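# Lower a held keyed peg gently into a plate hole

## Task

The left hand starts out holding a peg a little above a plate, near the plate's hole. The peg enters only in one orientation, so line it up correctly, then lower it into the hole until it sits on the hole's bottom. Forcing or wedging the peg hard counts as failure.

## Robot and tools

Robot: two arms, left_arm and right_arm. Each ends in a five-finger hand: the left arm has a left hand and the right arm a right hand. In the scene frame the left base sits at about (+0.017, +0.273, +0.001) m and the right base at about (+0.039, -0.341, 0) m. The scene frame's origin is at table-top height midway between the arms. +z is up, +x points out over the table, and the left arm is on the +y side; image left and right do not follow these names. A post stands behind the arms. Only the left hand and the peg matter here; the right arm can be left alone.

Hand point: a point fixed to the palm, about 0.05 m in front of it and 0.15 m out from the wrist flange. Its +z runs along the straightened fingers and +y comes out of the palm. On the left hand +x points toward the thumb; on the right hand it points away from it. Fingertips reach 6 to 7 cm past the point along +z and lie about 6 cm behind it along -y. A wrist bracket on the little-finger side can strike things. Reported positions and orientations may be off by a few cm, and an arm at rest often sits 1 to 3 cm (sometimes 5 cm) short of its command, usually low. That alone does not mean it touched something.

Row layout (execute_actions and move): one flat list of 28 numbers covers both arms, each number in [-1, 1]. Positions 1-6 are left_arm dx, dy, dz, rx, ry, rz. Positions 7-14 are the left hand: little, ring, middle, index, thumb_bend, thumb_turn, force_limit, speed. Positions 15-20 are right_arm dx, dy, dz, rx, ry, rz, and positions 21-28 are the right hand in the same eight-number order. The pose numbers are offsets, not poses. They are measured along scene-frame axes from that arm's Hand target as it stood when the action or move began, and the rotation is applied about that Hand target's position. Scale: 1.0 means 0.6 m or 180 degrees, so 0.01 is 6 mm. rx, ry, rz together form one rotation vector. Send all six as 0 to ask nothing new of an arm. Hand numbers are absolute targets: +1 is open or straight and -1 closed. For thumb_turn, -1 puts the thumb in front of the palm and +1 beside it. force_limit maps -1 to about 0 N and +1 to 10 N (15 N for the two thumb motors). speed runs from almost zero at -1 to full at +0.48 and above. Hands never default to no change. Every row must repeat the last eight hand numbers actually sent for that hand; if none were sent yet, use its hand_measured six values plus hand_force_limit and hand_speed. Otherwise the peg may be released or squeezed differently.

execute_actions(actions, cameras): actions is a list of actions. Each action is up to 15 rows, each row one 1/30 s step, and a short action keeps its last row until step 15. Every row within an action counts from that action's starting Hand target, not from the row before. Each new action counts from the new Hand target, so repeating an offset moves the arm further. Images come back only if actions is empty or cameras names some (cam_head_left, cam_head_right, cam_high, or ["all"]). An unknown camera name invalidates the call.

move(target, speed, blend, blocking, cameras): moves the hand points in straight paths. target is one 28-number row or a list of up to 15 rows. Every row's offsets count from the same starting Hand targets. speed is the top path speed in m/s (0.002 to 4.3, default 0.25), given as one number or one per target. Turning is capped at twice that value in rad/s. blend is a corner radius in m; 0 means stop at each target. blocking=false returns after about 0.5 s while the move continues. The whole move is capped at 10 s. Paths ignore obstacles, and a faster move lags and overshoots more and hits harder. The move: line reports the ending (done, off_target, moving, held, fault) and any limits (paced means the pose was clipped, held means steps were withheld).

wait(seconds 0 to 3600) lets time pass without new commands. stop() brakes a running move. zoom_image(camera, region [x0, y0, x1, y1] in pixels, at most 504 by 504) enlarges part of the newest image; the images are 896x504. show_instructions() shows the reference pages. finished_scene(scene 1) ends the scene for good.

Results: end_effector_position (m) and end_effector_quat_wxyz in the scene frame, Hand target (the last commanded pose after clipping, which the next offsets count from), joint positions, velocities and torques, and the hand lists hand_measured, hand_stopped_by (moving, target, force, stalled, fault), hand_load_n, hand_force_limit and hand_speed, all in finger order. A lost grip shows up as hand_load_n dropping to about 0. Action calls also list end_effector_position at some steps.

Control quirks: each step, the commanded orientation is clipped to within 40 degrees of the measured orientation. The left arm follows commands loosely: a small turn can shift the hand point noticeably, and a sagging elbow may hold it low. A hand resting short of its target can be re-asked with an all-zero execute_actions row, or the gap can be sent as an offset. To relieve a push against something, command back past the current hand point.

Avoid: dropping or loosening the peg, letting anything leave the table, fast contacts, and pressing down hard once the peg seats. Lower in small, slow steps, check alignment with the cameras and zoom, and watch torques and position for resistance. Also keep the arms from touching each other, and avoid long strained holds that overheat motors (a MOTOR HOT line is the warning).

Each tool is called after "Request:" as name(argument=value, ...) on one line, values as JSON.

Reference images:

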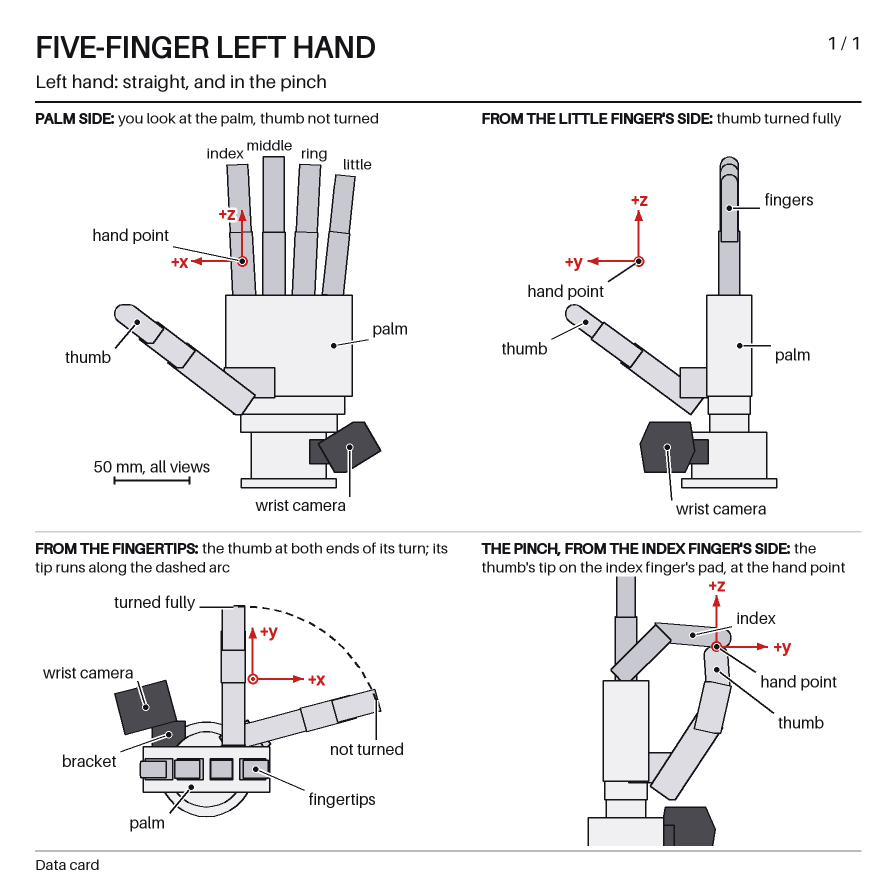

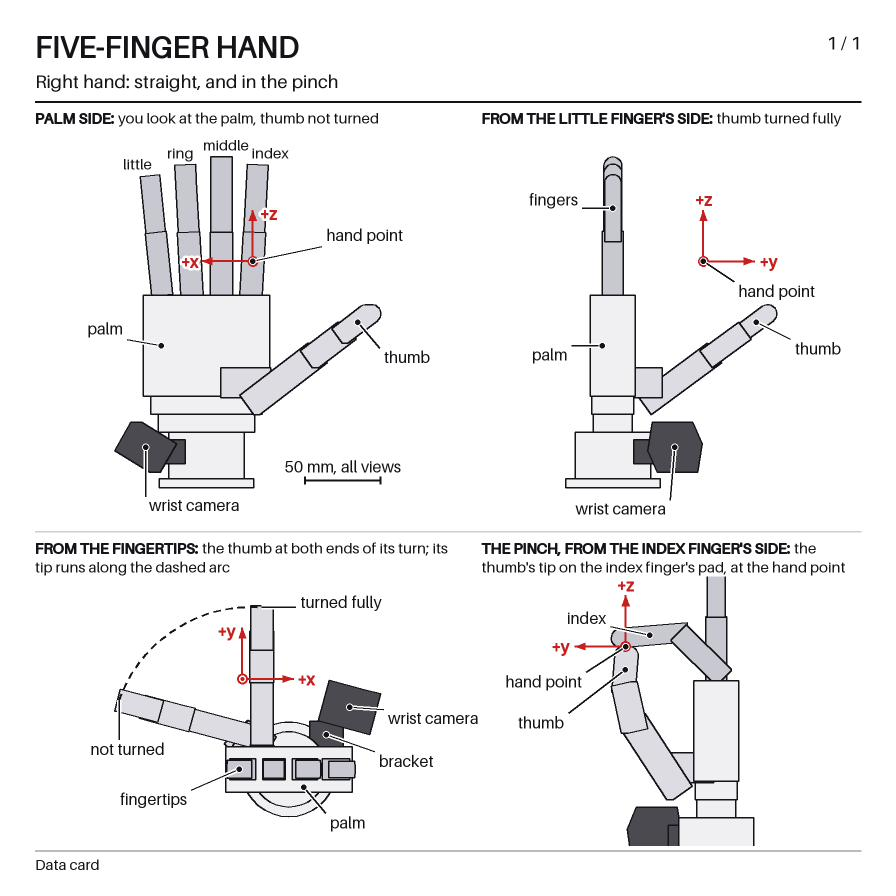

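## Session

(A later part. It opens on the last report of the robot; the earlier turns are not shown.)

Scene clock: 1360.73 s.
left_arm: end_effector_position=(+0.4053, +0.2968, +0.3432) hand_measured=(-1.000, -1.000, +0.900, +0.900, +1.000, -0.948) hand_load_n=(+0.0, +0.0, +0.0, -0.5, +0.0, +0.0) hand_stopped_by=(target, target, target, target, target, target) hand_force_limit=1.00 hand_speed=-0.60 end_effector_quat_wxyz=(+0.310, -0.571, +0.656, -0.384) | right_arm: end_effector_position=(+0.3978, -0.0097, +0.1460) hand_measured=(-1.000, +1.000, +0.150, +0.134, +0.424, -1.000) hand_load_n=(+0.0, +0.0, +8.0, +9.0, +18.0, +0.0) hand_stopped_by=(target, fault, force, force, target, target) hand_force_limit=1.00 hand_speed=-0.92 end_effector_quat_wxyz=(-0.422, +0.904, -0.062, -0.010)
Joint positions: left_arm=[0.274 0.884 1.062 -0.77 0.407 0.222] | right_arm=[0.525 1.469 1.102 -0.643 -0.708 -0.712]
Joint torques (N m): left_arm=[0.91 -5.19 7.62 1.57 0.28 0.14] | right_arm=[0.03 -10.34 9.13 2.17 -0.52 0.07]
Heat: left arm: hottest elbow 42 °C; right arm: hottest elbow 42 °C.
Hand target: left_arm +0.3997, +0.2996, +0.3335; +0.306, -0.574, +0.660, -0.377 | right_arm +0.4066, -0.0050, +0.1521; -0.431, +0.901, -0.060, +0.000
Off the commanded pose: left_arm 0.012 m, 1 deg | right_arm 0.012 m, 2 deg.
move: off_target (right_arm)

Request:
move(target=[[0,0,0,0,0,0,-1.0,-1.0,0.9,0.9,1.0,-0.948,1.0,-0.6,-0.001,0.011,0.0,0,0,0,-1,-1,0.1,0.1,0.42,-1,1.0,-0.92]], speed=0.05, cameras=["all"])

Request:
zoom_image(camera="cam_high", region=[512, 222, 534, 238])

Request:
zoom_image(camera="cam_head_left", region=[425, 280, 447, 305])

Request:
zoom_image(camera="cam_head_right", region=[428, 280, 450, 305])

Scene clock: 1366.73 s.
left_arm: end_effector_position=(+0.4053, +0.2968, +0.3432) hand_measured=(-1.000, -1.000, +0.900, +0.900, +1.000, -0.948) hand_load_n=(+0.0, +0.0, -0.5, -0.5, +0.0, +0.0) hand_stopped_by=(target, target, target, target, target, target) hand_force_limit=1.00 hand_speed=-0.60 end_effector_quat_wxyz=(+0.310, -0.571, +0.656, -0.384) | right_arm: end_effector_position=(+0.4006, -0.0090, +0.1435) hand_measured=(-1.000, +1.000, +0.150, +0.134, +0.424, -1.000) hand_load_n=(+0.0, +0.0, +8.0, +9.0, +18.5, +0.0) hand_stopped_by=(target, fault, force, force, target, target) hand_force_limit=1.00 hand_speed=-0.92 end_effector_quat_wxyz=(-0.421, +0.905, -0.065, -0.007)
Joint positions: left_arm=[0.274 0.884 1.062 -0.77 0.407 0.222] | right_arm=[0.525 1.475 1.102 -0.632 -0.702 -0.705]
Joint torques (N m): left_arm=[0.91 -5.19 7.62 1.57 0.28 0.14] | right_arm=[0.97 -10.52 9.47 2.14 -0.5 0.13]
Heat: left arm: hottest elbow 42 °C; right arm: hottest elbow 42 °C.
Hand target: left_arm +0.3997, +0.2996, +0.3335; +0.306, -0.574, +0.660, -0.377 | right_arm +0.4060, +0.0017, +0.1522; -0.431, +0.900, -0.060, +0.000
Off the commanded pose: left_arm 0.012 m, 1 deg | right_arm 0.015 m, 2 deg.
move: off_target (right_arm)

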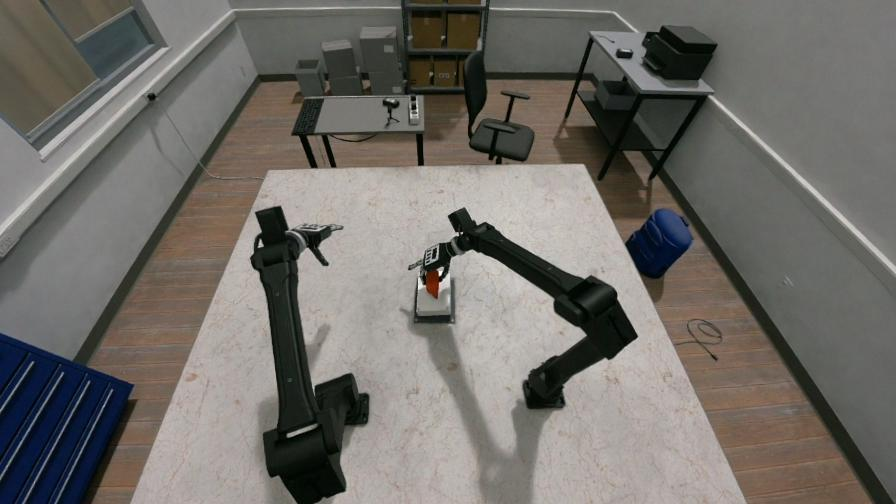

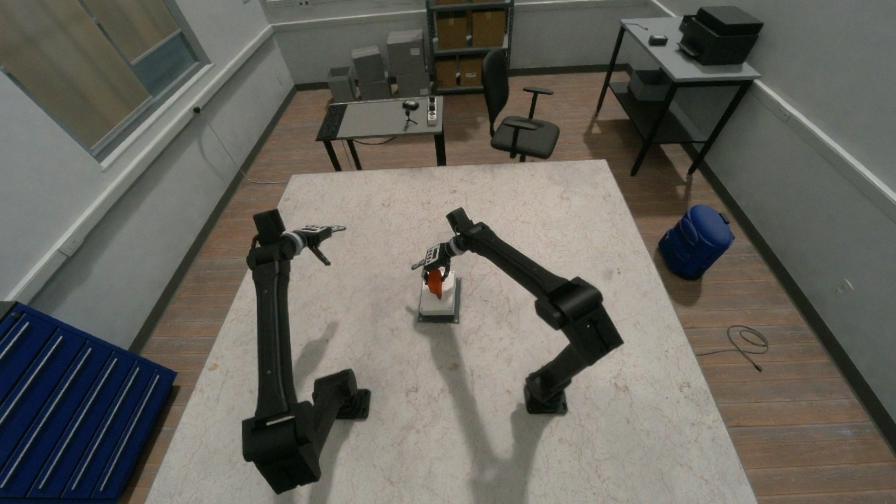

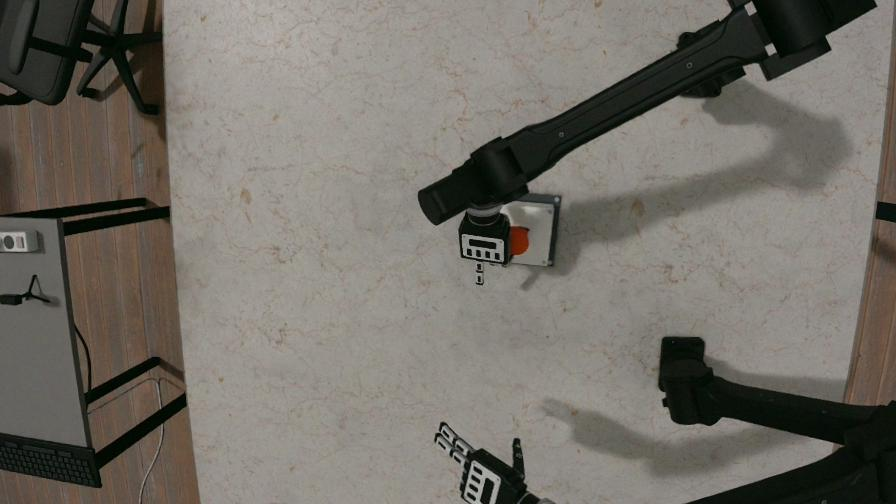

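Scaled by 22.909 from the camera's image (finer frame: 1280x720).

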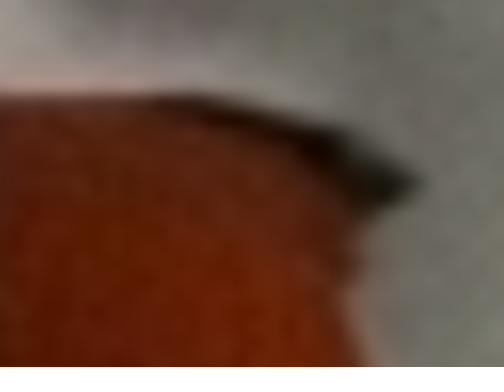

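Scaled by 20.160 from the camera's image (finer frame: 1280x720).

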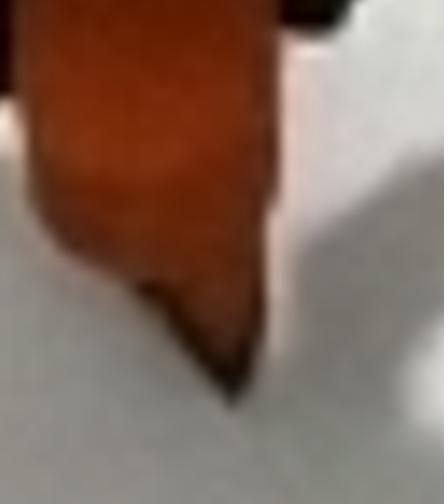

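Scaled by 20.160 from the camera's image (finer frame: 1280x720).

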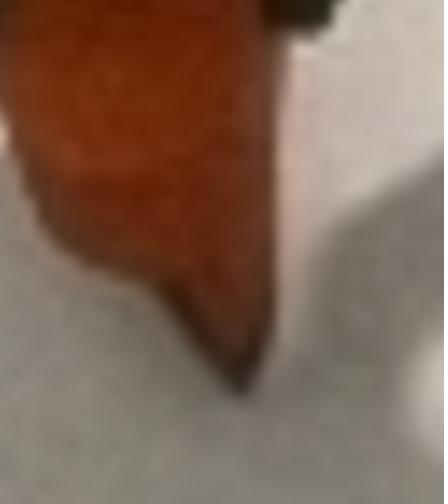

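Request:
move(target=[[0,0,0,0,0,0,-1.0,-1.0,0.9,0.9,1.0,-0.948,1.0,-0.6,0,0,0.07,0,0,0,-1,-1,0.1,0.1,0.42,-1,1.0,-0.92],[0,0,0,0,0,0,-1.0,-1.0,0.9,0.9,1.0,-0.948,1.0,-0.6,-0.003,0.001,0.07,0,0,0,-1,-1,0.1,0.1,0.42,-1,1.0,-0.92],[0,0,0,0,0,0,-1.0,-1.0,0.9,0.9,1.0,-0.948,1.0,-0.6,-0.003,0.001,0.007,0,0,0,-1,-1,0.1,0.1,0.42,-1,1.0,-0.92]], speed=0.05)

Scene clock: 1375.73 s.
left_arm: end_effector_position=(+0.4053, +0.2968, +0.3432) hand_measured=(-1.000, -1.000, +0.900, +0.900, +1.000, -0.948) hand_load_n=(+0.0, +0.0, +0.0, +0.0, +0.0, +0.0) hand_stopped_by=(target, target, target, target, target, target) hand_force_limit=1.00 hand_speed=-0.60 end_effector_quat_wxyz=(+0.310, -0.571, +0.656, -0.384) | right_arm: end_effector_position=(+0.4010, -0.0073, +0.1479) hand_measured=(-1.000, +1.000, +0.150, +0.134, +0.424, -1.000) hand_load_n=(+0.0, +0.0, +8.0, +9.0, +18.5, +0.0) hand_stopped_by=(target, fault, force, force, target, target) hand_force_limit=1.00 hand_speed=-0.92 end_effector_quat_wxyz=(-0.421, +0.905, -0.065, -0.007)
Joint positions: left_arm=[0.274 0.884 1.062 -0.77 0.407 0.222] | right_arm=[0.528 1.473 1.112 -0.641 -0.7 -0.701]
Joint torques (N m): left_arm=[0.91 -5.19 7.62 1.57 0.28 0.14] | right_arm=[1.08 -10.93 9.07 2.15 -0.52 0.14]
Heat: left arm: hottest elbow 42 °C; right arm: hottest elbow 43 °C.
Hand target: left_arm +0.3997, +0.2996, +0.3335; +0.306, -0.574, +0.660, -0.377 | right_arm +0.4041, +0.0024, +0.1563; -0.431, +0.901, -0.060, +0.000
Off the commanded pose: left_arm 0.012 m, 1 deg | right_arm 0.013 m, 2 deg.
move: off_target (right_arm)

Request:
move(target=[[0,0,0,0,0,0,-1.0,-1.0,0.9,0.9,1.0,-0.948,1.0,-0.6,-0.008,0,0,0,0,0,-1,-1,0.1,0.1,0.42,-1,1.0,-0.92]], speed=0.05)

Scene clock: 1378.23 s.
left_arm: end_effector_position=(+0.4053, +0.2968, +0.3432) hand_measured=(-1.000, -1.000, +0.900, +0.900, +1.000, -0.948) hand_load_n=(+0.0, +0.0, -0.5, +0.0, +0.0, +0.0) hand_stopped_by=(target, target, target, target, target, target) hand_force_limit=1.00 hand_speed=-0.60 end_effector_quat_wxyz=(+0.310, -0.571, +0.656, -0.384) | right_arm: end_effector_position=(+0.3976, -0.0077, +0.1434) hand_measured=(-1.000, +1.000, +0.150, +0.134, +0.424, -1.000) hand_load_n=(+0.0, +0.0, +8.5, +9.0, +18.5, +0.0) hand_stopped_by=(target, fault, force, force, target, target) hand_force_limit=1.00 hand_speed=-0.92 end_effector_quat_wxyz=(-0.419, +0.905, -0.068, -0.010)
Joint positions: left_arm=[0.274 0.884 1.062 -0.77 0.407 0.222] | right_arm=[0.531 1.473 1.101 -0.635 -0.697 -0.696]
Joint torques (N m): left_arm=[0.91 -5.19 7.62 1.57 0.28 0.14] | right_arm=[1.14 -11.63 8.99 2.1 -0.52 0.14]
Heat: left arm: hottest elbow 42 °C; right arm: hottest elbow 42 °C.
Hand target: left_arm +0.3997, +0.2996, +0.3335; +0.306, -0.574, +0.660, -0.377 | right_arm +0.3994, +0.0023, +0.1563; -0.431, +0.901, -0.060, +0.000
Off the commanded pose: left_arm 0.012 m, 1 deg | right_arm 0.016 m, 2 deg.
move: off_target (right_arm)

Request:
move(target=[[0,0,0,0,0,0,-1.0,-1.0,0.9,0.9,1.0,-0.948,1.0,-0.6,-0.002,0,-0.01,0,0,0,-1,-1,0.1,0.1,0.42,-1,1.0,-0.92]], speed=0.05, cameras=["all"])

Request:
zoom_image(camera="cam_high", region=[512, 222, 534, 238])

Request:
zoom_image(camera="cam_head_left", region=[425, 280, 447, 305])

Request:
zoom_image(camera="cam_head_right", region=[428, 280, 450, 305])

Scene clock: 1383.50 s.
left_arm: end_effector_position=(+0.4053, +0.2968, +0.3432) hand_measured=(-1.000, -1.000, +0.900, +0.900, +1.000, -0.948) hand_load_n=(+0.0, +0.0, +0.0, +0.0, +0.0, +0.0) hand_stopped_by=(target, target, target, target, target, target) hand_force_limit=1.00 hand_speed=-0.60 end_effector_quat_wxyz=(+0.310, -0.571, +0.656, -0.384) | right_arm: end_effector_position=(+0.3983, -0.0064, +0.1427) hand_measured=(-1.000, +1.000, +0.150, +0.134, +0.424, -1.000) hand_load_n=(+0.0, +0.0, +7.5, +9.5, +18.0, +1.0) hand_stopped_by=(target, fault, force, force, target, target) hand_force_limit=1.00 hand_speed=-0.92 end_effector_quat_wxyz=(-0.422, +0.904, -0.070, -0.008)
Joint positions: left_arm=[0.274 0.884 1.062 -0.77 0.407 0.222] | right_arm=[0.531 1.473 1.096 -0.62 -0.697 -0.685]
Joint torques (N m): left_arm=[0.91 -5.19 7.62 1.57 0.28 0.14] | right_arm=[1.32 -11.58 8.38 2.25 -0.47 0.06]
Heat: left arm: hottest elbow 42 °C; right arm: hottest elbow 42 °C.
Hand target: left_arm +0.3997, +0.2996, +0.3335; +0.306, -0.574, +0.660, -0.377 | right_arm +0.3981, +0.0024, +0.1503; -0.431, +0.901, -0.060, +0.000
Off the commanded pose: left_arm 0.012 m, 1 deg | right_arm 0.012 m, 2 deg.
move: off_target (right_arm)

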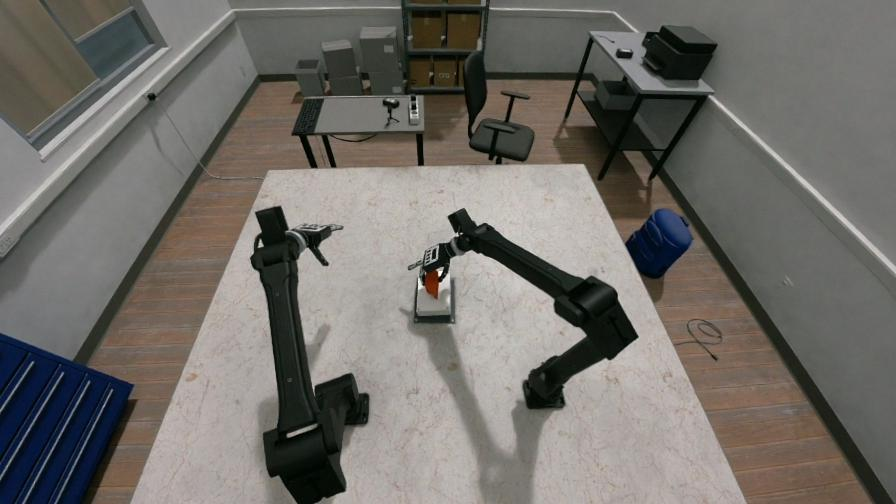

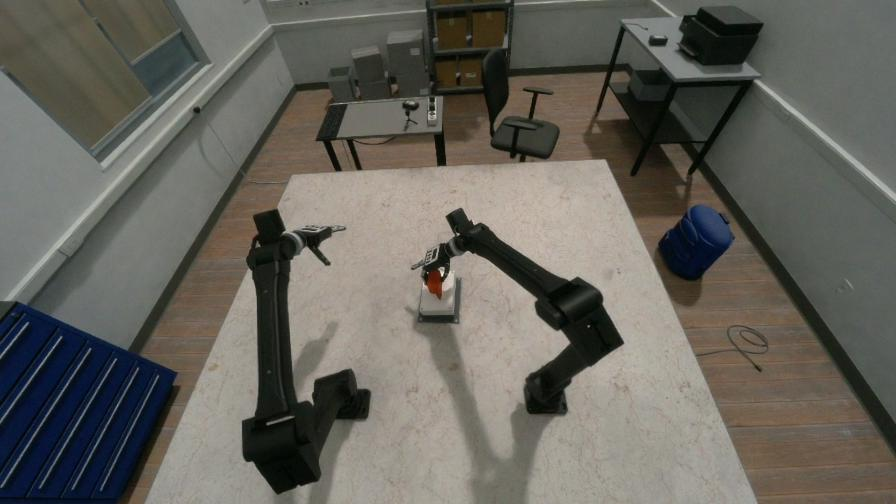

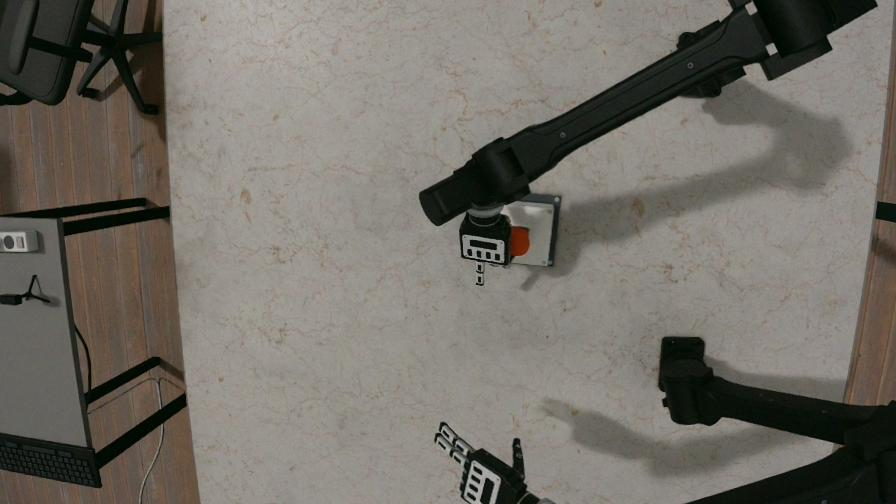

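Scaled by 22.909 from the camera's image (finer frame: 1280x720).

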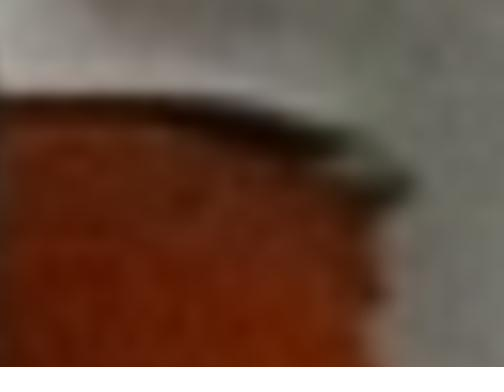

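Scaled by 20.160 from the camera's image (finer frame: 1280x720).

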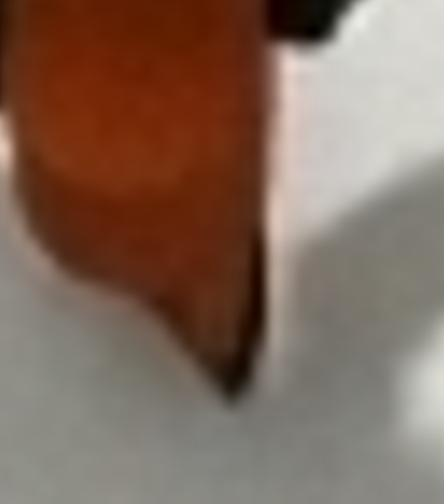

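Scaled by 20.160 from the camera's image (finer frame: 1280x720).

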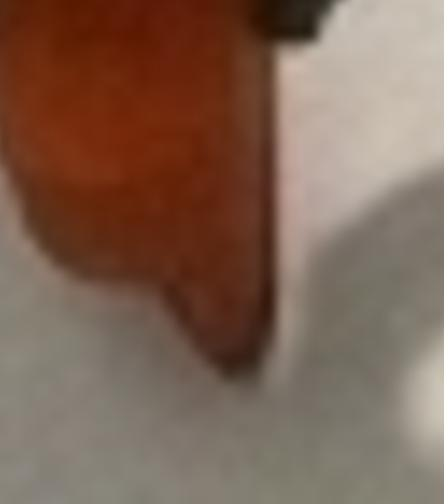

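Request:
move(target=[[0,0,0,0,0,0,-1.0,-1.0,0.9,0.9,1.0,-0.948,1.0,-0.6,0,0,0.07,0,0,0,-1,-1,0.1,0.1,0.42,-1,1.0,-0.92],[0,0,0,0,0,0,-1.0,-1.0,0.9,0.9,1.0,-0.948,1.0,-0.6,-0.001,0,0.07,0,0,0.010,-1,-1,0.1,0.1,0.42,-1,1.0,-0.92],[0,0,0,0,0,0,-1.0,-1.0,0.9,0.9,1.0,-0.948,1.0,-0.6,-0.001,0,0.012,0,0,0.010,-1,-1,0.1,0.1,0.42,-1,1.0,-0.92]], speed=0.05)

Scene clock: 1393.57 s.
left_arm: end_effector_position=(+0.4053, +0.2968, +0.3432) hand_measured=(-1.000, -1.000, +0.900, +0.900, +1.000, -0.948) hand_load_n=(+0.0, +0.0, +0.0, +0.0, +0.0, +0.0) hand_stopped_by=(target, target, target, target, target, target) hand_force_limit=1.00 hand_speed=-0.60 end_effector_quat_wxyz=(+0.310, -0.571, +0.656, -0.384) | right_arm: end_effector_position=(+0.3933, -0.0068, +0.1504) hand_measured=(-1.000, +1.000, +0.150, +0.134, +0.424, -1.000) hand_load_n=(+0.0, +0.0, +8.0, +9.5, +18.5, +0.0) hand_stopped_by=(target, fault, force, force, target, target) hand_force_limit=1.00 hand_speed=-0.92 end_effector_quat_wxyz=(-0.420, +0.905, -0.060, -0.016)
Joint positions: left_arm=[0.274 0.884 1.062 -0.77 0.407 0.222] | right_arm=[0.534 1.466 1.112 -0.664 -0.708 -0.708]
Joint torques (N m): left_arm=[0.91 -5.19 7.62 1.57 0.28 0.14] | right_arm=[0.91 -10.64 9.07 2.09 -0.73 -0.06]
Heat: left arm: hottest elbow 42 °C; right arm: hottest elbow 42 °C.
Hand target: left_arm +0.3997, +0.2996, +0.3335; +0.306, -0.574, +0.660, -0.377 | right_arm +0.3975, +0.0023, +0.1576; -0.431, +0.901, -0.046, -0.007
Off the commanded pose: left_arm 0.012 m, 1 deg | right_arm 0.012 m, 2 deg.
move: off_target (right_arm)

Request:
move(target=[[0,0,0,0,0,0,-1.0,-1.0,0.9,0.9,1.0,-0.948,1.0,-0.6,0.004,-0.003,-0.004,0,0,0.004,-1,-1,0.1,0.1,0.42,-1,1.0,-0.92],[0,0,0,0,0,0,-1.0,-1.0,0.9,0.9,1.0,-0.948,1.0,-0.6,0.004,-0.003,-0.014,0,0,0.004,-1,-1,0.1,0.1,0.42,-1,1.0,-0.92]], speed=0.05, cameras=["all"])

Request:
zoom_image(camera="cam_high", region=[512, 222, 534, 238])

Request:
zoom_image(camera="cam_head_left", region=[425, 280, 447, 305])

Request:
zoom_image(camera="cam_head_right", region=[428, 280, 450, 305])

Scene clock: 1398.57 s.
left_arm: end_effector_position=(+0.4053, +0.2968, +0.3432) hand_measured=(-1.000, -1.000, +0.900, +0.900, +1.000, -0.948) hand_load_n=(+0.0, +0.0, +0.0, +0.0, -0.5, +0.0) hand_stopped_by=(target, target, target, target, target, target) hand_force_limit=1.00 hand_speed=-0.60 end_effector_quat_wxyz=(+0.310, -0.571, +0.656, -0.384) | right_arm: end_effector_position=(+0.3935, -0.0053, +0.1470) hand_measured=(-1.000, +1.000, +0.150, +0.134, +0.424, -1.000) hand_load_n=(+0.0, +0.0, +8.5, +9.5, +18.5, +0.0) hand_stopped_by=(target, fault, force, force, target, target) hand_force_limit=1.00 hand_speed=-0.92 end_effector_quat_wxyz=(-0.423, +0.905, -0.052, -0.018)
Joint positions: left_arm=[0.274 0.884 1.062 -0.77 0.407 0.222] | right_arm=[0.534 1.476 1.112 -0.661 -0.721 -0.726]
Joint torques (N m): left_arm=[0.91 -5.19 7.61 1.57 0.28 0.14] | right_arm=[0.38 -10.05 8.79 2.29 -0.66 -0.11]
Heat: left arm: hottest elbow 42 °C; right arm: hottest elbow 42 °C.
Hand target: left_arm +0.3997, +0.2996, +0.3335; +0.306, -0.574, +0.660, -0.377 | right_arm +0.3999, +0.0005, +0.1491; -0.430, +0.902, -0.041, -0.010
Off the commanded pose: left_arm 0.012 m, 1 deg | right_arm 0.009 m, 2 deg.
move: done

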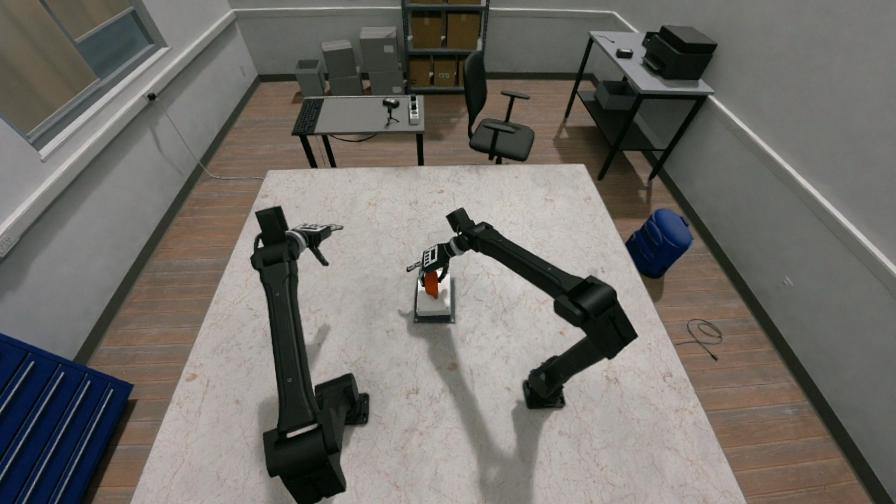

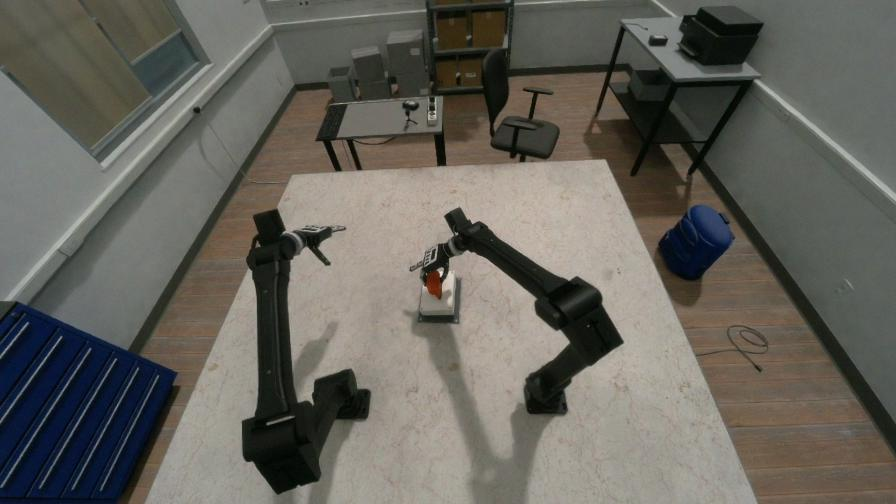

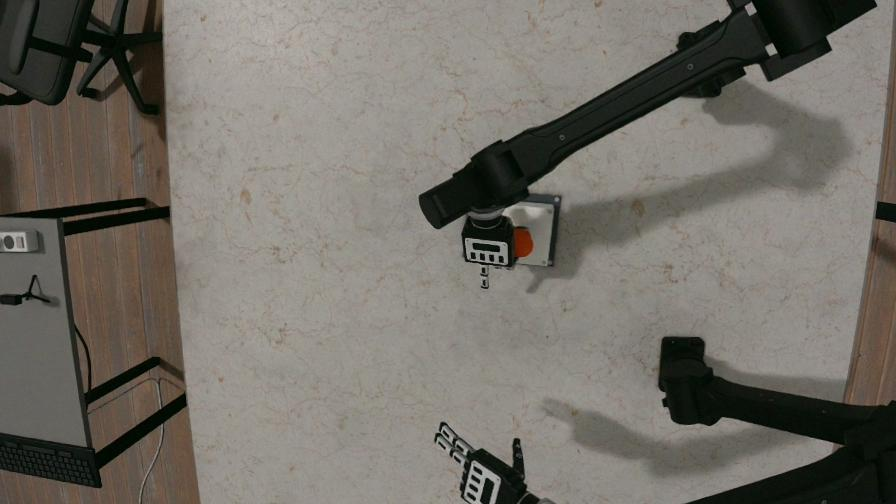

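Scaled by 22.909 from the camera's image (finer frame: 1280x720).

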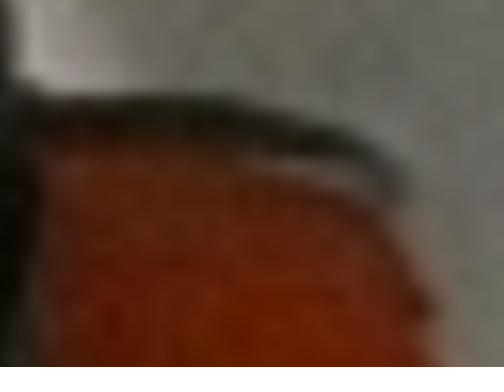

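Scaled by 20.160 from the camera's image (finer frame: 1280x720).

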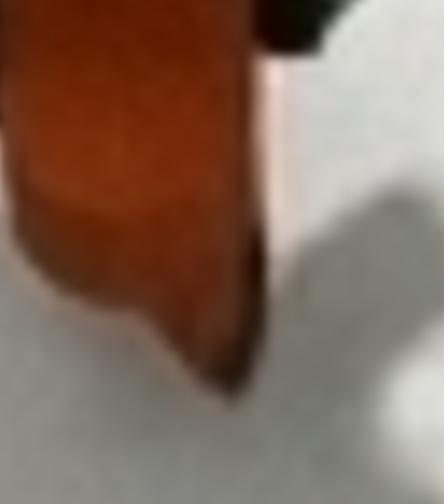

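Scaled by 20.160 from the camera's image (finer frame: 1280x720).

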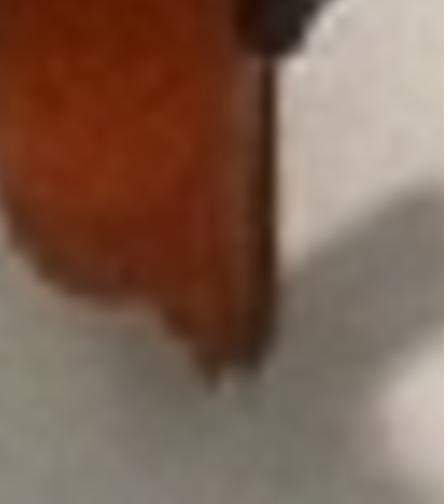

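Request:
move(target=[[0,0,0,0,0,0,-1.0,-1.0,0.9,0.9,1.0,-0.948,1.0,-0.6,0.003,-0.009,0,0,0,0,-1,-1,0.1,0.1,0.42,-1,1.0,-0.92]], speed=0.05)

Scene clock: 1404.33 s.
left_arm: end_effector_position=(+0.4053, +0.2968, +0.3432) hand_measured=(-1.000, -1.000, +0.900, +0.900, +1.000, -0.948) hand_load_n=(+0.0, +0.0, +0.0, +0.0, +0.0, +0.0) hand_stopped_by=(target, target, target, target, target, target) hand_force_limit=1.00 hand_speed=-0.60 end_effector_quat_wxyz=(+0.310, -0.571, +0.656, -0.384) | right_arm: end_effector_position=(+0.3933, -0.0049, +0.1472) hand_measured=(-1.000, +1.000, +0.150, +0.134, +0.424, -1.000) hand_load_n=(+0.0, +0.0, +8.5, +9.0, +18.0, +0.0) hand_stopped_by=(target, fault, force, force, target, target) hand_force_limit=1.00 hand_speed=-0.92 end_effector_quat_wxyz=(-0.425, +0.904, -0.046, -0.018)
Joint positions: left_arm=[0.274 0.884 1.062 -0.77 0.407 0.222] | right_arm=[0.534 1.476 1.112 -0.661 -0.727 -0.736]
Joint torques (N m): left_arm=[0.91 -5.19 7.62 1.57 0.28 0.14] | right_arm=[-0.56 -10.29 8.73 1.77 -0.66 -0.15]
Heat: left arm: hottest elbow 42 °C; right arm: hottest elbow 42 °C.
Hand target: left_arm +0.3997, +0.2996, +0.3335; +0.306, -0.574, +0.660, -0.377 | right_arm +0.4017, -0.0049, +0.1490; -0.430, +0.902, -0.041, -0.010
Off the commanded pose: left_arm 0.012 m, 1 deg | right_arm 0.009 m, 1 deg.
move: done

Request:
move(target=[[0,0,0,0,0,0,-1.0,-1.0,0.9,0.9,1.0,-0.948,1.0,-0.6,0.003,-0.008,0.003,0,0,-0.006,-1,-1,0.1,0.1,0.42,-1,1.0,-0.92]], speed=0.05)

Scene clock: 1407.30 s.
left_arm: end_effector_position=(+0.4053, +0.2968, +0.3432) hand_measured=(-1.000, -1.000, +0.900, +0.900, +1.000, -0.948) hand_load_n=(+0.0, +0.0, +0.0, +0.0, +0.0, +0.0) hand_stopped_by=(target, target, target, target, target, target) hand_force_limit=1.00 hand_speed=-0.60 end_effector_quat_wxyz=(+0.310, -0.571, +0.656, -0.384) | right_arm: end_effector_position=(+0.3935, -0.0052, +0.1471) hand_measured=(-1.000, +1.000, +0.150, +0.134, +0.424, -1.000) hand_load_n=(+0.0, +0.0, +8.5, +9.0, +18.5, +0.5) hand_stopped_by=(target, fault, force, force, target, target) hand_force_limit=1.00 hand_speed=-0.92 end_effector_quat_wxyz=(-0.425, +0.904, -0.046, -0.018)
Joint positions: left_arm=[0.274 0.884 1.062 -0.77 0.407 0.222] | right_arm=[0.534 1.476 1.112 -0.66 -0.727 -0.737]
Joint torques (N m): left_arm=[0.91 -5.19 7.62 1.57 0.28 0.14] | right_arm=[-1.26 -11.11 8.32 1.88 -0.5 -0.04]
Heat: left arm: hottest elbow 42 °C; right arm: hottest elbow 42 °C.
Hand target: left_arm +0.3997, +0.2996, +0.3335; +0.306, -0.574, +0.660, -0.377 | right_arm +0.4036, -0.0096, +0.1509; -0.431, +0.901, -0.049, -0.006
Off the commanded pose: left_arm 0.012 m, 1 deg | right_arm 0.012 m, 2 deg.
move: off_target (right_arm)

Request:
move(target=[[0,0,0,0,0,0,-1.0,-1.0,0.9,0.9,1.0,-0.948,1.0,-0.6,0.0,-0.006,0.02,0,0,-0.003,-1,-1,0.1,0.1,0.42,-1,1.0,-0.92],[0,0,0,0,0,0,-1.0,-1.0,0.9,0.9,1.0,-0.948,1.0,-0.6,0.0,-0.006,0.0,0,0,-0.003,-1,-1,0.1,0.1,0.42,-1,1.0,-0.92]], speed=0.05)

Scene clock: 1411.23 s.
left_arm: end_effector_position=(+0.4053, +0.2968, +0.3432) hand_measured=(-1.000, -1.000, +0.900, +0.900, +1.000, -0.948) hand_load_n=(+0.0, +0.0, +0.0, +0.0, +0.0, +0.0) hand_stopped_by=(target, target, target, target, target, target) hand_force_limit=1.00 hand_speed=-0.60 end_effector_quat_wxyz=(+0.310, -0.571, +0.656, -0.384) | right_arm: end_effector_position=(+0.3948, -0.0067, +0.1462) hand_measured=(-1.000, +1.000, +0.150, +0.134, +0.424, -1.000) hand_load_n=(+0.0, +0.0, +8.0, +10.0, +18.0, +0.5) hand_stopped_by=(target, fault, force, force, target, target) hand_force_limit=1.00 hand_speed=-0.92 end_effector_quat_wxyz=(-0.426, +0.903, -0.049, -0.017)
Joint positions: left_arm=[0.274 0.884 1.062 -0.77 0.407 0.222] | right_arm=[0.529 1.476 1.108 -0.655 -0.729 -0.734]
Joint torques (N m): left_arm=[0.91 -5.19 7.62 1.57 0.28 0.14] | right_arm=[-1.38 -11.69 8.02 1.78 -0.35 -0.04]
Heat: left arm: hottest elbow 42 °C; right arm: hottest elbow 42 °C.
Hand target: left_arm +0.3997, +0.2996, +0.3335; +0.306, -0.574, +0.660, -0.377 | right_arm +0.4035, -0.0133, +0.1508; -0.431, +0.901, -0.053, -0.004
Off the commanded pose: left_arm 0.012 m, 1 deg | right_arm 0.012 m, 2 deg.
move: off_target (right_arm)

Request:
move(target=[[0,0,0,0,0,0,-1.0,-1.0,0.9,0.9,1.0,-0.948,1.0,-0.6,0.001,-0.002,-0.012,0,0,-0.004,-1,-1,0.1,0.1,0.42,-1,1.0,-0.92]], speed=0.05, cameras=["all"])

Request:
zoom_image(camera="cam_high", region=[512, 222, 534, 238])

Request:
zoom_image(camera="cam_head_left", region=[425, 280, 447, 305])

Request:
zoom_image(camera="cam_head_right", region=[428, 280, 450, 305])

Scene clock: 1415.87 s.
left_arm: end_effector_position=(+0.4053, +0.2968, +0.3432) hand_measured=(-1.000, -1.000, +0.900, +0.900, +1.000, -0.948) hand_load_n=(+0.0, +0.5, +0.0, +0.0, +0.0, +0.0) hand_stopped_by=(target, target, target, target, target, target) hand_force_limit=1.00 hand_speed=-0.60 end_effector_quat_wxyz=(+0.310, -0.571, +0.656, -0.384) | right_arm: end_effector_position=(+0.3986, -0.0067, +0.1441) hand_measured=(-1.000, +1.000, +0.150, +0.134, +0.424, -1.000) hand_load_n=(+0.0, +0.0, +8.0, +10.0, +17.0, +0.0) hand_stopped_by=(target, fault, force, force, target, target) hand_force_limit=1.00 hand_speed=-0.92 end_effector_quat_wxyz=(-0.431, +0.901, -0.054, -0.011)
Joint positions: left_arm=[0.274 0.884 1.062 -0.77 0.407 0.222] | right_arm=[0.523 1.476 1.097 -0.623 -0.729 -0.72]
Joint torques (N m): left_arm=[0.91 -5.19 7.62 1.57 0.28 0.14] | right_arm=[-1.2 -11.46 7.53 1.63 -0.14 -0.05]
Heat: left arm: hottest elbow 42 °C; right arm: hottest elbow 42 °C.
Hand target: left_arm +0.3997, +0.2996, +0.3335; +0.306, -0.574, +0.660, -0.377 | right_arm +0.4042, -0.0145, +0.1437; -0.431, +0.901, -0.059, -0.001
Off the commanded pose: left_arm 0.012 m, 1 deg | right_arm 0.010 m, 1 deg.
move: done

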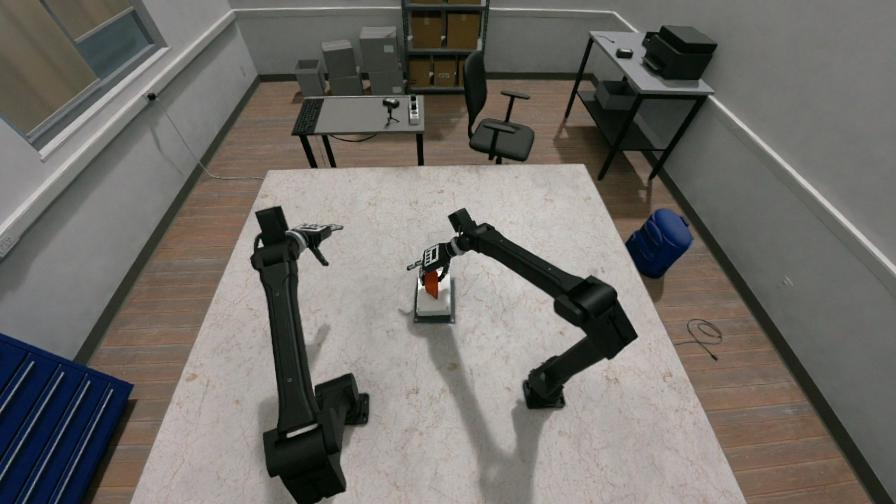

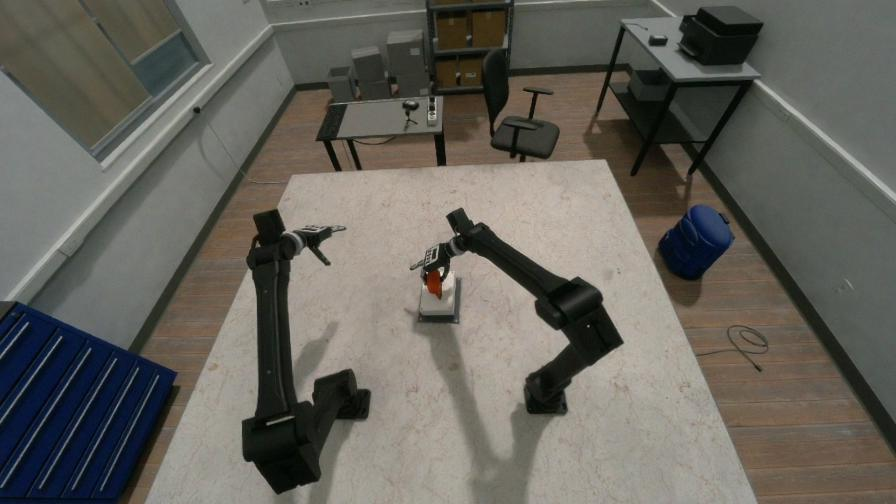

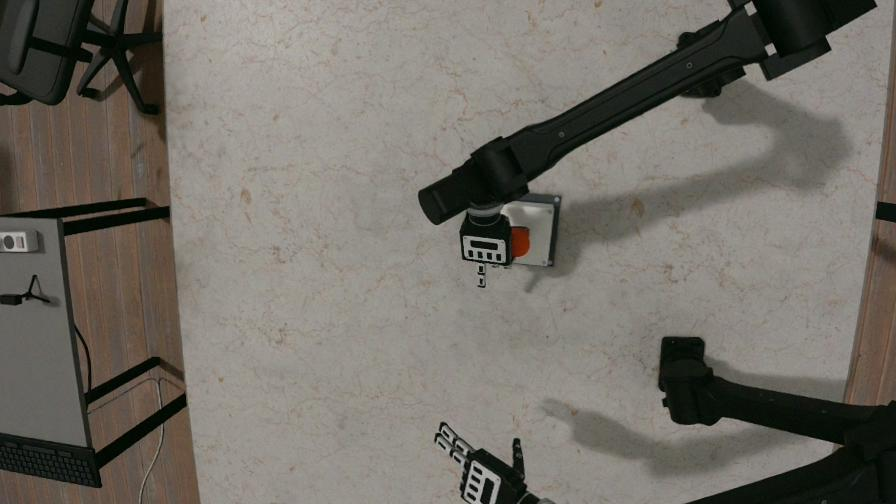

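Scaled by 22.909 from the camera's image (finer frame: 1280x720).

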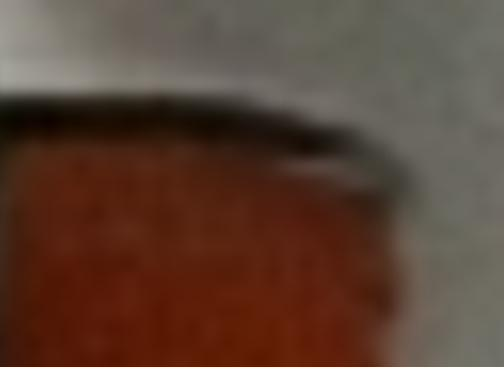

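Scaled by 20.160 from the camera's image (finer frame: 1280x720).

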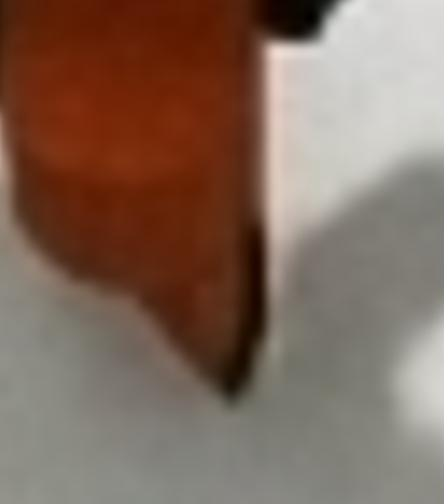

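Scaled by 20.160 from the camera's image (finer frame: 1280x720).

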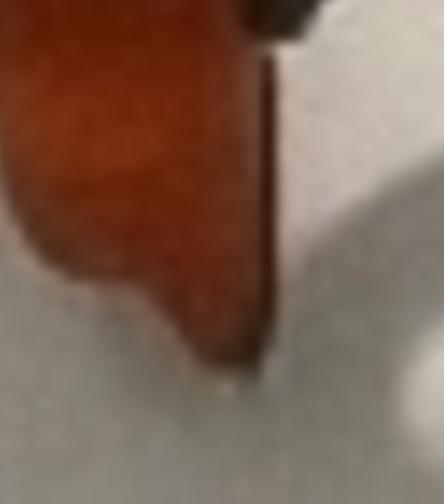

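Request:
move(target=[[0,0,0,0,0,0,-1.0,-1.0,0.9,0.9,1.0,-0.948,1.0,-0.6,0,0,0.08,0,0,0,-1,-1,0.1,0.1,0.42,-1,1.0,-0.92],[0,0,0,0,0,0,-1.0,-1.0,0.9,0.9,1.0,-0.948,1.0,-0.6,-0.002,-0.004,0.08,0,0,0.0,-1,-1,0.1,0.1,0.42,-1,1.0,-0.92],[0,0,0,0,0,0,-1.0,-1.0,0.9,0.9,1.0,-0.948,1.0,-0.6,-0.002,-0.004,0.015,0,0,0.0,-1,-1,0.1,0.1,0.42,-1,1.0,-0.92]], speed=0.05)

Scene clock: 1425.90 s.
left_arm: end_effector_position=(+0.4053, +0.2968, +0.3432) hand_measured=(-1.000, -1.000, +0.900, +0.900, +1.000, -0.948) hand_load_n=(+0.0, +0.0, +0.0, +0.0, +0.0, +0.0) hand_stopped_by=(target, target, target, target, target, target) hand_force_limit=1.00 hand_speed=-0.60 end_effector_quat_wxyz=(+0.310, -0.571, +0.656, -0.384) | right_arm: end_effector_position=(+0.3928, -0.0154, +0.1493) hand_measured=(-1.000, +1.000, +0.150, +0.134, +0.424, -1.000) hand_load_n=(+0.0, +0.0, +9.5, +9.5, +18.5, +0.0) hand_stopped_by=(target, fault, force, force, target, target) hand_force_limit=1.00 hand_speed=-0.92 end_effector_quat_wxyz=(-0.423, +0.904, -0.059, -0.014)
Joint positions: left_arm=[0.274 0.884 1.062 -0.77 0.407 0.222] | right_arm=[0.517 1.453 1.094 -0.664 -0.72 -0.726]
Joint torques (N m): left_arm=[0.91 -5.19 7.62 1.58 0.28 0.14] | right_arm=[-0.85 -10.52 8.44 2.18 -0.54 -0.04]
Heat: left arm: hottest elbow 42 °C; right arm: hottest elbow 42 °C.
Hand target: left_arm +0.3997, +0.2996, +0.3335; +0.306, -0.574, +0.660, -0.377 | right_arm +0.4029, -0.0169, +0.1528; -0.431, +0.901, -0.059, -0.001
Off the commanded pose: left_arm 0.012 m, 1 deg | right_arm 0.011 m, 2 deg.
move: off_target (right_arm)

Request:
move(target=[[0,0,0,0,0,0,-1.0,-1.0,0.9,0.9,1.0,-0.948,1.0,-0.6,0.001,0.026,0.0,0,0,0.0,-1,-1,0.1,0.1,0.42,-1,1.0,-0.92]], speed=0.05)

Scene clock: 1430.30 s.
left_arm: end_effector_position=(+0.4053, +0.2968, +0.3432) hand_measured=(-1.000, -1.000, +0.900, +0.900, +1.000, -0.948) hand_load_n=(+0.0, +0.0, +0.0, +0.0, +0.0, +0.5) hand_stopped_by=(target, target, target, target, target, target) hand_force_limit=1.00 hand_speed=-0.60 end_effector_quat_wxyz=(+0.310, -0.571, +0.656, -0.384) | right_arm: end_effector_position=(+0.3982, -0.0120, +0.1447) hand_measured=(-1.000, +1.000, +0.150, +0.134, +0.424, -1.000) hand_load_n=(+0.0, +0.0, +9.0, +9.5, +19.5, +0.5) hand_stopped_by=(target, fault, force, force, target, target) hand_force_limit=1.00 hand_speed=-0.92 end_effector_quat_wxyz=(-0.423, +0.904, -0.067, -0.009)
Joint positions: left_arm=[0.274 0.884 1.062 -0.77 0.407 0.222] | right_arm=[0.52 1.466 1.094 -0.635 -0.707 -0.705]
Joint torques (N m): left_arm=[0.91 -5.13 7.61 1.57 0.28 0.14] | right_arm=[1.14 -10.29 9.54 2 -0.43 0.07]
Heat: left arm: hottest elbow 42 °C; right arm: hottest elbow 42 °C.
Hand target: left_arm +0.3997, +0.2996, +0.3335; +0.306, -0.574, +0.660, -0.377 | right_arm +0.4036, -0.0013, +0.1527; -0.431, +0.901, -0.059, -0.001
Off the commanded pose: left_arm 0.012 m, 1 deg | right_arm 0.014 m, 2 deg.
move: off_target (right_arm)

Request:
move(target=[[0,0,0,0,0,0,-1.0,-1.0,0.9,0.9,1.0,-0.948,1.0,-0.6,0,0,0.07,0,0,0,-1,-1,0.1,0.1,0.42,-1,1.0,-0.92],[0,0,0,0,0,0,-1.0,-1.0,0.9,0.9,1.0,-0.948,1.0,-0.6,-0.001,0.004,0.07,0,0,0.006,-1,-1,0.1,0.1,0.42,-1,1.0,-0.92],[0,0,0,0,0,0,-1.0,-1.0,0.9,0.9,1.0,-0.948,1.0,-0.6,-0.001,0.004,0.005,0,0,0.006,-1,-1,0.1,0.1,0.42,-1,1.0,-0.92]], speed=0.05)

Scene clock: 1437.83 s.
left_arm: end_effector_position=(+0.4053, +0.2968, +0.3432) hand_measured=(-1.000, -1.000, +0.900, +0.900, +1.000, -0.948) hand_load_n=(+0.0, +0.0, -0.5, +0.0, +0.0, +0.0) hand_stopped_by=(target, target, target, target, target, target) hand_force_limit=1.00 hand_speed=-0.60 end_effector_quat_wxyz=(+0.310, -0.571, +0.656, -0.384) | right_arm: end_effector_position=(+0.3995, -0.0089, +0.1483) hand_measured=(-1.000, +1.000, +0.150, +0.134, +0.424, -1.000) hand_load_n=(+0.0, +0.0, +9.0, +9.5, +19.0, +0.5) hand_stopped_by=(target, fault, force, force, target, target) hand_force_limit=1.00 hand_speed=-0.92 end_effector_quat_wxyz=(-0.420, +0.905, -0.066, -0.013)
Joint positions: left_arm=[0.274 0.884 1.062 -0.77 0.407 0.222] | right_arm=[0.524 1.476 1.117 -0.659 -0.707 -0.707]
Joint torques (N m): left_arm=[0.91 -5.13 7.62 1.57 0.28 0.14] | right_arm=[1.14 -10.81 9.06 2.17 -0.73 -0.07]
Heat: left arm: hottest elbow 42 °C; right arm: hottest elbow 42 °C.
Hand target: left_arm +0.3997, +0.2996, +0.3335; +0.306, -0.574, +0.660, -0.377 | right_arm +0.4030, +0.0011, +0.1559; -0.431, +0.901, -0.050, -0.005
Off the commanded pose: left_arm 0.012 m, 1 deg | right_arm 0.013 m, 2 deg.
move: off_target (right_arm)

Request:
move(target=[[0,0,0,0,0,0,-1.0,-1.0,0.9,0.9,1.0,-0.948,1.0,-0.6,-0.008,-0.001,0.002,0,0,0.004,-1,-1,0.1,0.1,0.42,-1,1.0,-0.92]], speed=0.05)

Scene clock: 1441.70 s.
left_arm: end_effector_position=(+0.4053, +0.2968, +0.3432) hand_measured=(-1.000, -1.000, +0.900, +0.900, +1.000, -0.948) hand_load_n=(+0.0, +0.0, +0.0, +0.0, +0.0, +0.0) hand_stopped_by=(target, target, target, target, target, target) hand_force_limit=1.00 hand_speed=-0.60 end_effector_quat_wxyz=(+0.310, -0.571, +0.656, -0.384) | right_arm: end_effector_position=(+0.3984, -0.0076, +0.1486) hand_measured=(-1.000, +1.000, +0.150, +0.134, +0.424, -1.000) hand_load_n=(+0.0, +0.0, +8.5, +9.5, +19.0, +0.5) hand_stopped_by=(target, fault, force, force, target, target) hand_force_limit=1.00 hand_speed=-0.92 end_effector_quat_wxyz=(-0.422, +0.905, -0.060, -0.014)
Joint positions: left_arm=[0.274 0.884 1.062 -0.77 0.407 0.222] | right_arm=[0.527 1.476 1.117 -0.659 -0.712 -0.715]
Joint torques (N m): left_arm=[0.91 -5.19 7.62 1.57 0.28 0.14] | right_arm=[1.2 -11.4 8.79 1.69 -0.74 -0.07]
Heat: left arm: hottest elbow 42 °C; right arm: hottest elbow 42 °C.
Hand target: left_arm +0.3997, +0.2996, +0.3335; +0.306, -0.574, +0.660, -0.377 | right_arm +0.3982, +0.0005, +0.1571; -0.431, +0.901, -0.045, -0.008
Off the commanded pose: left_arm 0.012 m, 1 deg | right_arm 0.012 m, 2 deg.
move: off_target (right_arm)

Request:
move(target=[[0,0,0,0,0,0,-1.0,-1.0,0.9,0.9,1.0,-0.948,1.0,-0.6,-0.006,-0.004,-0.002,0,0,0.0,-1,-1,0.1,0.1,0.42,-1,1.0,-0.92]], speed=0.05)

Scene clock: 1444.47 s.
left_arm: end_effector_position=(+0.4053, +0.2968, +0.3432) hand_measured=(-1.000, -1.000, +0.900, +0.900, +1.000, -0.948) hand_load_n=(+0.0, +0.0, +0.0, +0.0, +0.0, +0.0) hand_stopped_by=(target, target, target, target, target, target) hand_force_limit=1.00 hand_speed=-0.60 end_effector_quat_wxyz=(+0.310, -0.571, +0.656, -0.384) | right_arm: end_effector_position=(+0.3936, -0.0101, +0.1426) hand_measured=(-1.000, +1.000, +0.150, +0.134, +0.424, -1.000) hand_load_n=(+0.0, +0.0, +9.0, +9.5, +19.0, +0.5) hand_stopped_by=(target, fault, force, force, target, target) hand_force_limit=1.00 hand_speed=-0.92 end_effector_quat_wxyz=(-0.419, +0.906, -0.061, -0.019)
Joint positions: left_arm=[0.274 0.884 1.062 -0.77 0.407 0.222] | right_arm=[0.527 1.476 1.102 -0.659 -0.714 -0.718]
Joint torques (N m): left_arm=[0.91 -5.19 7.62 1.57 0.28 0.14] | right_arm=[1.14 -12.16 8.79 1.78 -0.68 -0.06]
Heat: left arm: hottest elbow 42 °C; right arm: hottest elbow 42 °C.
Hand target: left_arm +0.3997, +0.2996, +0.3335; +0.306, -0.574, +0.660, -0.377 | right_arm +0.3946, -0.0019, +0.1559; -0.431, +0.901, -0.045, -0.007
Off the commanded pose: left_arm 0.012 m, 1 deg | right_arm 0.016 m, 3 deg.
move: off_target (right_arm)


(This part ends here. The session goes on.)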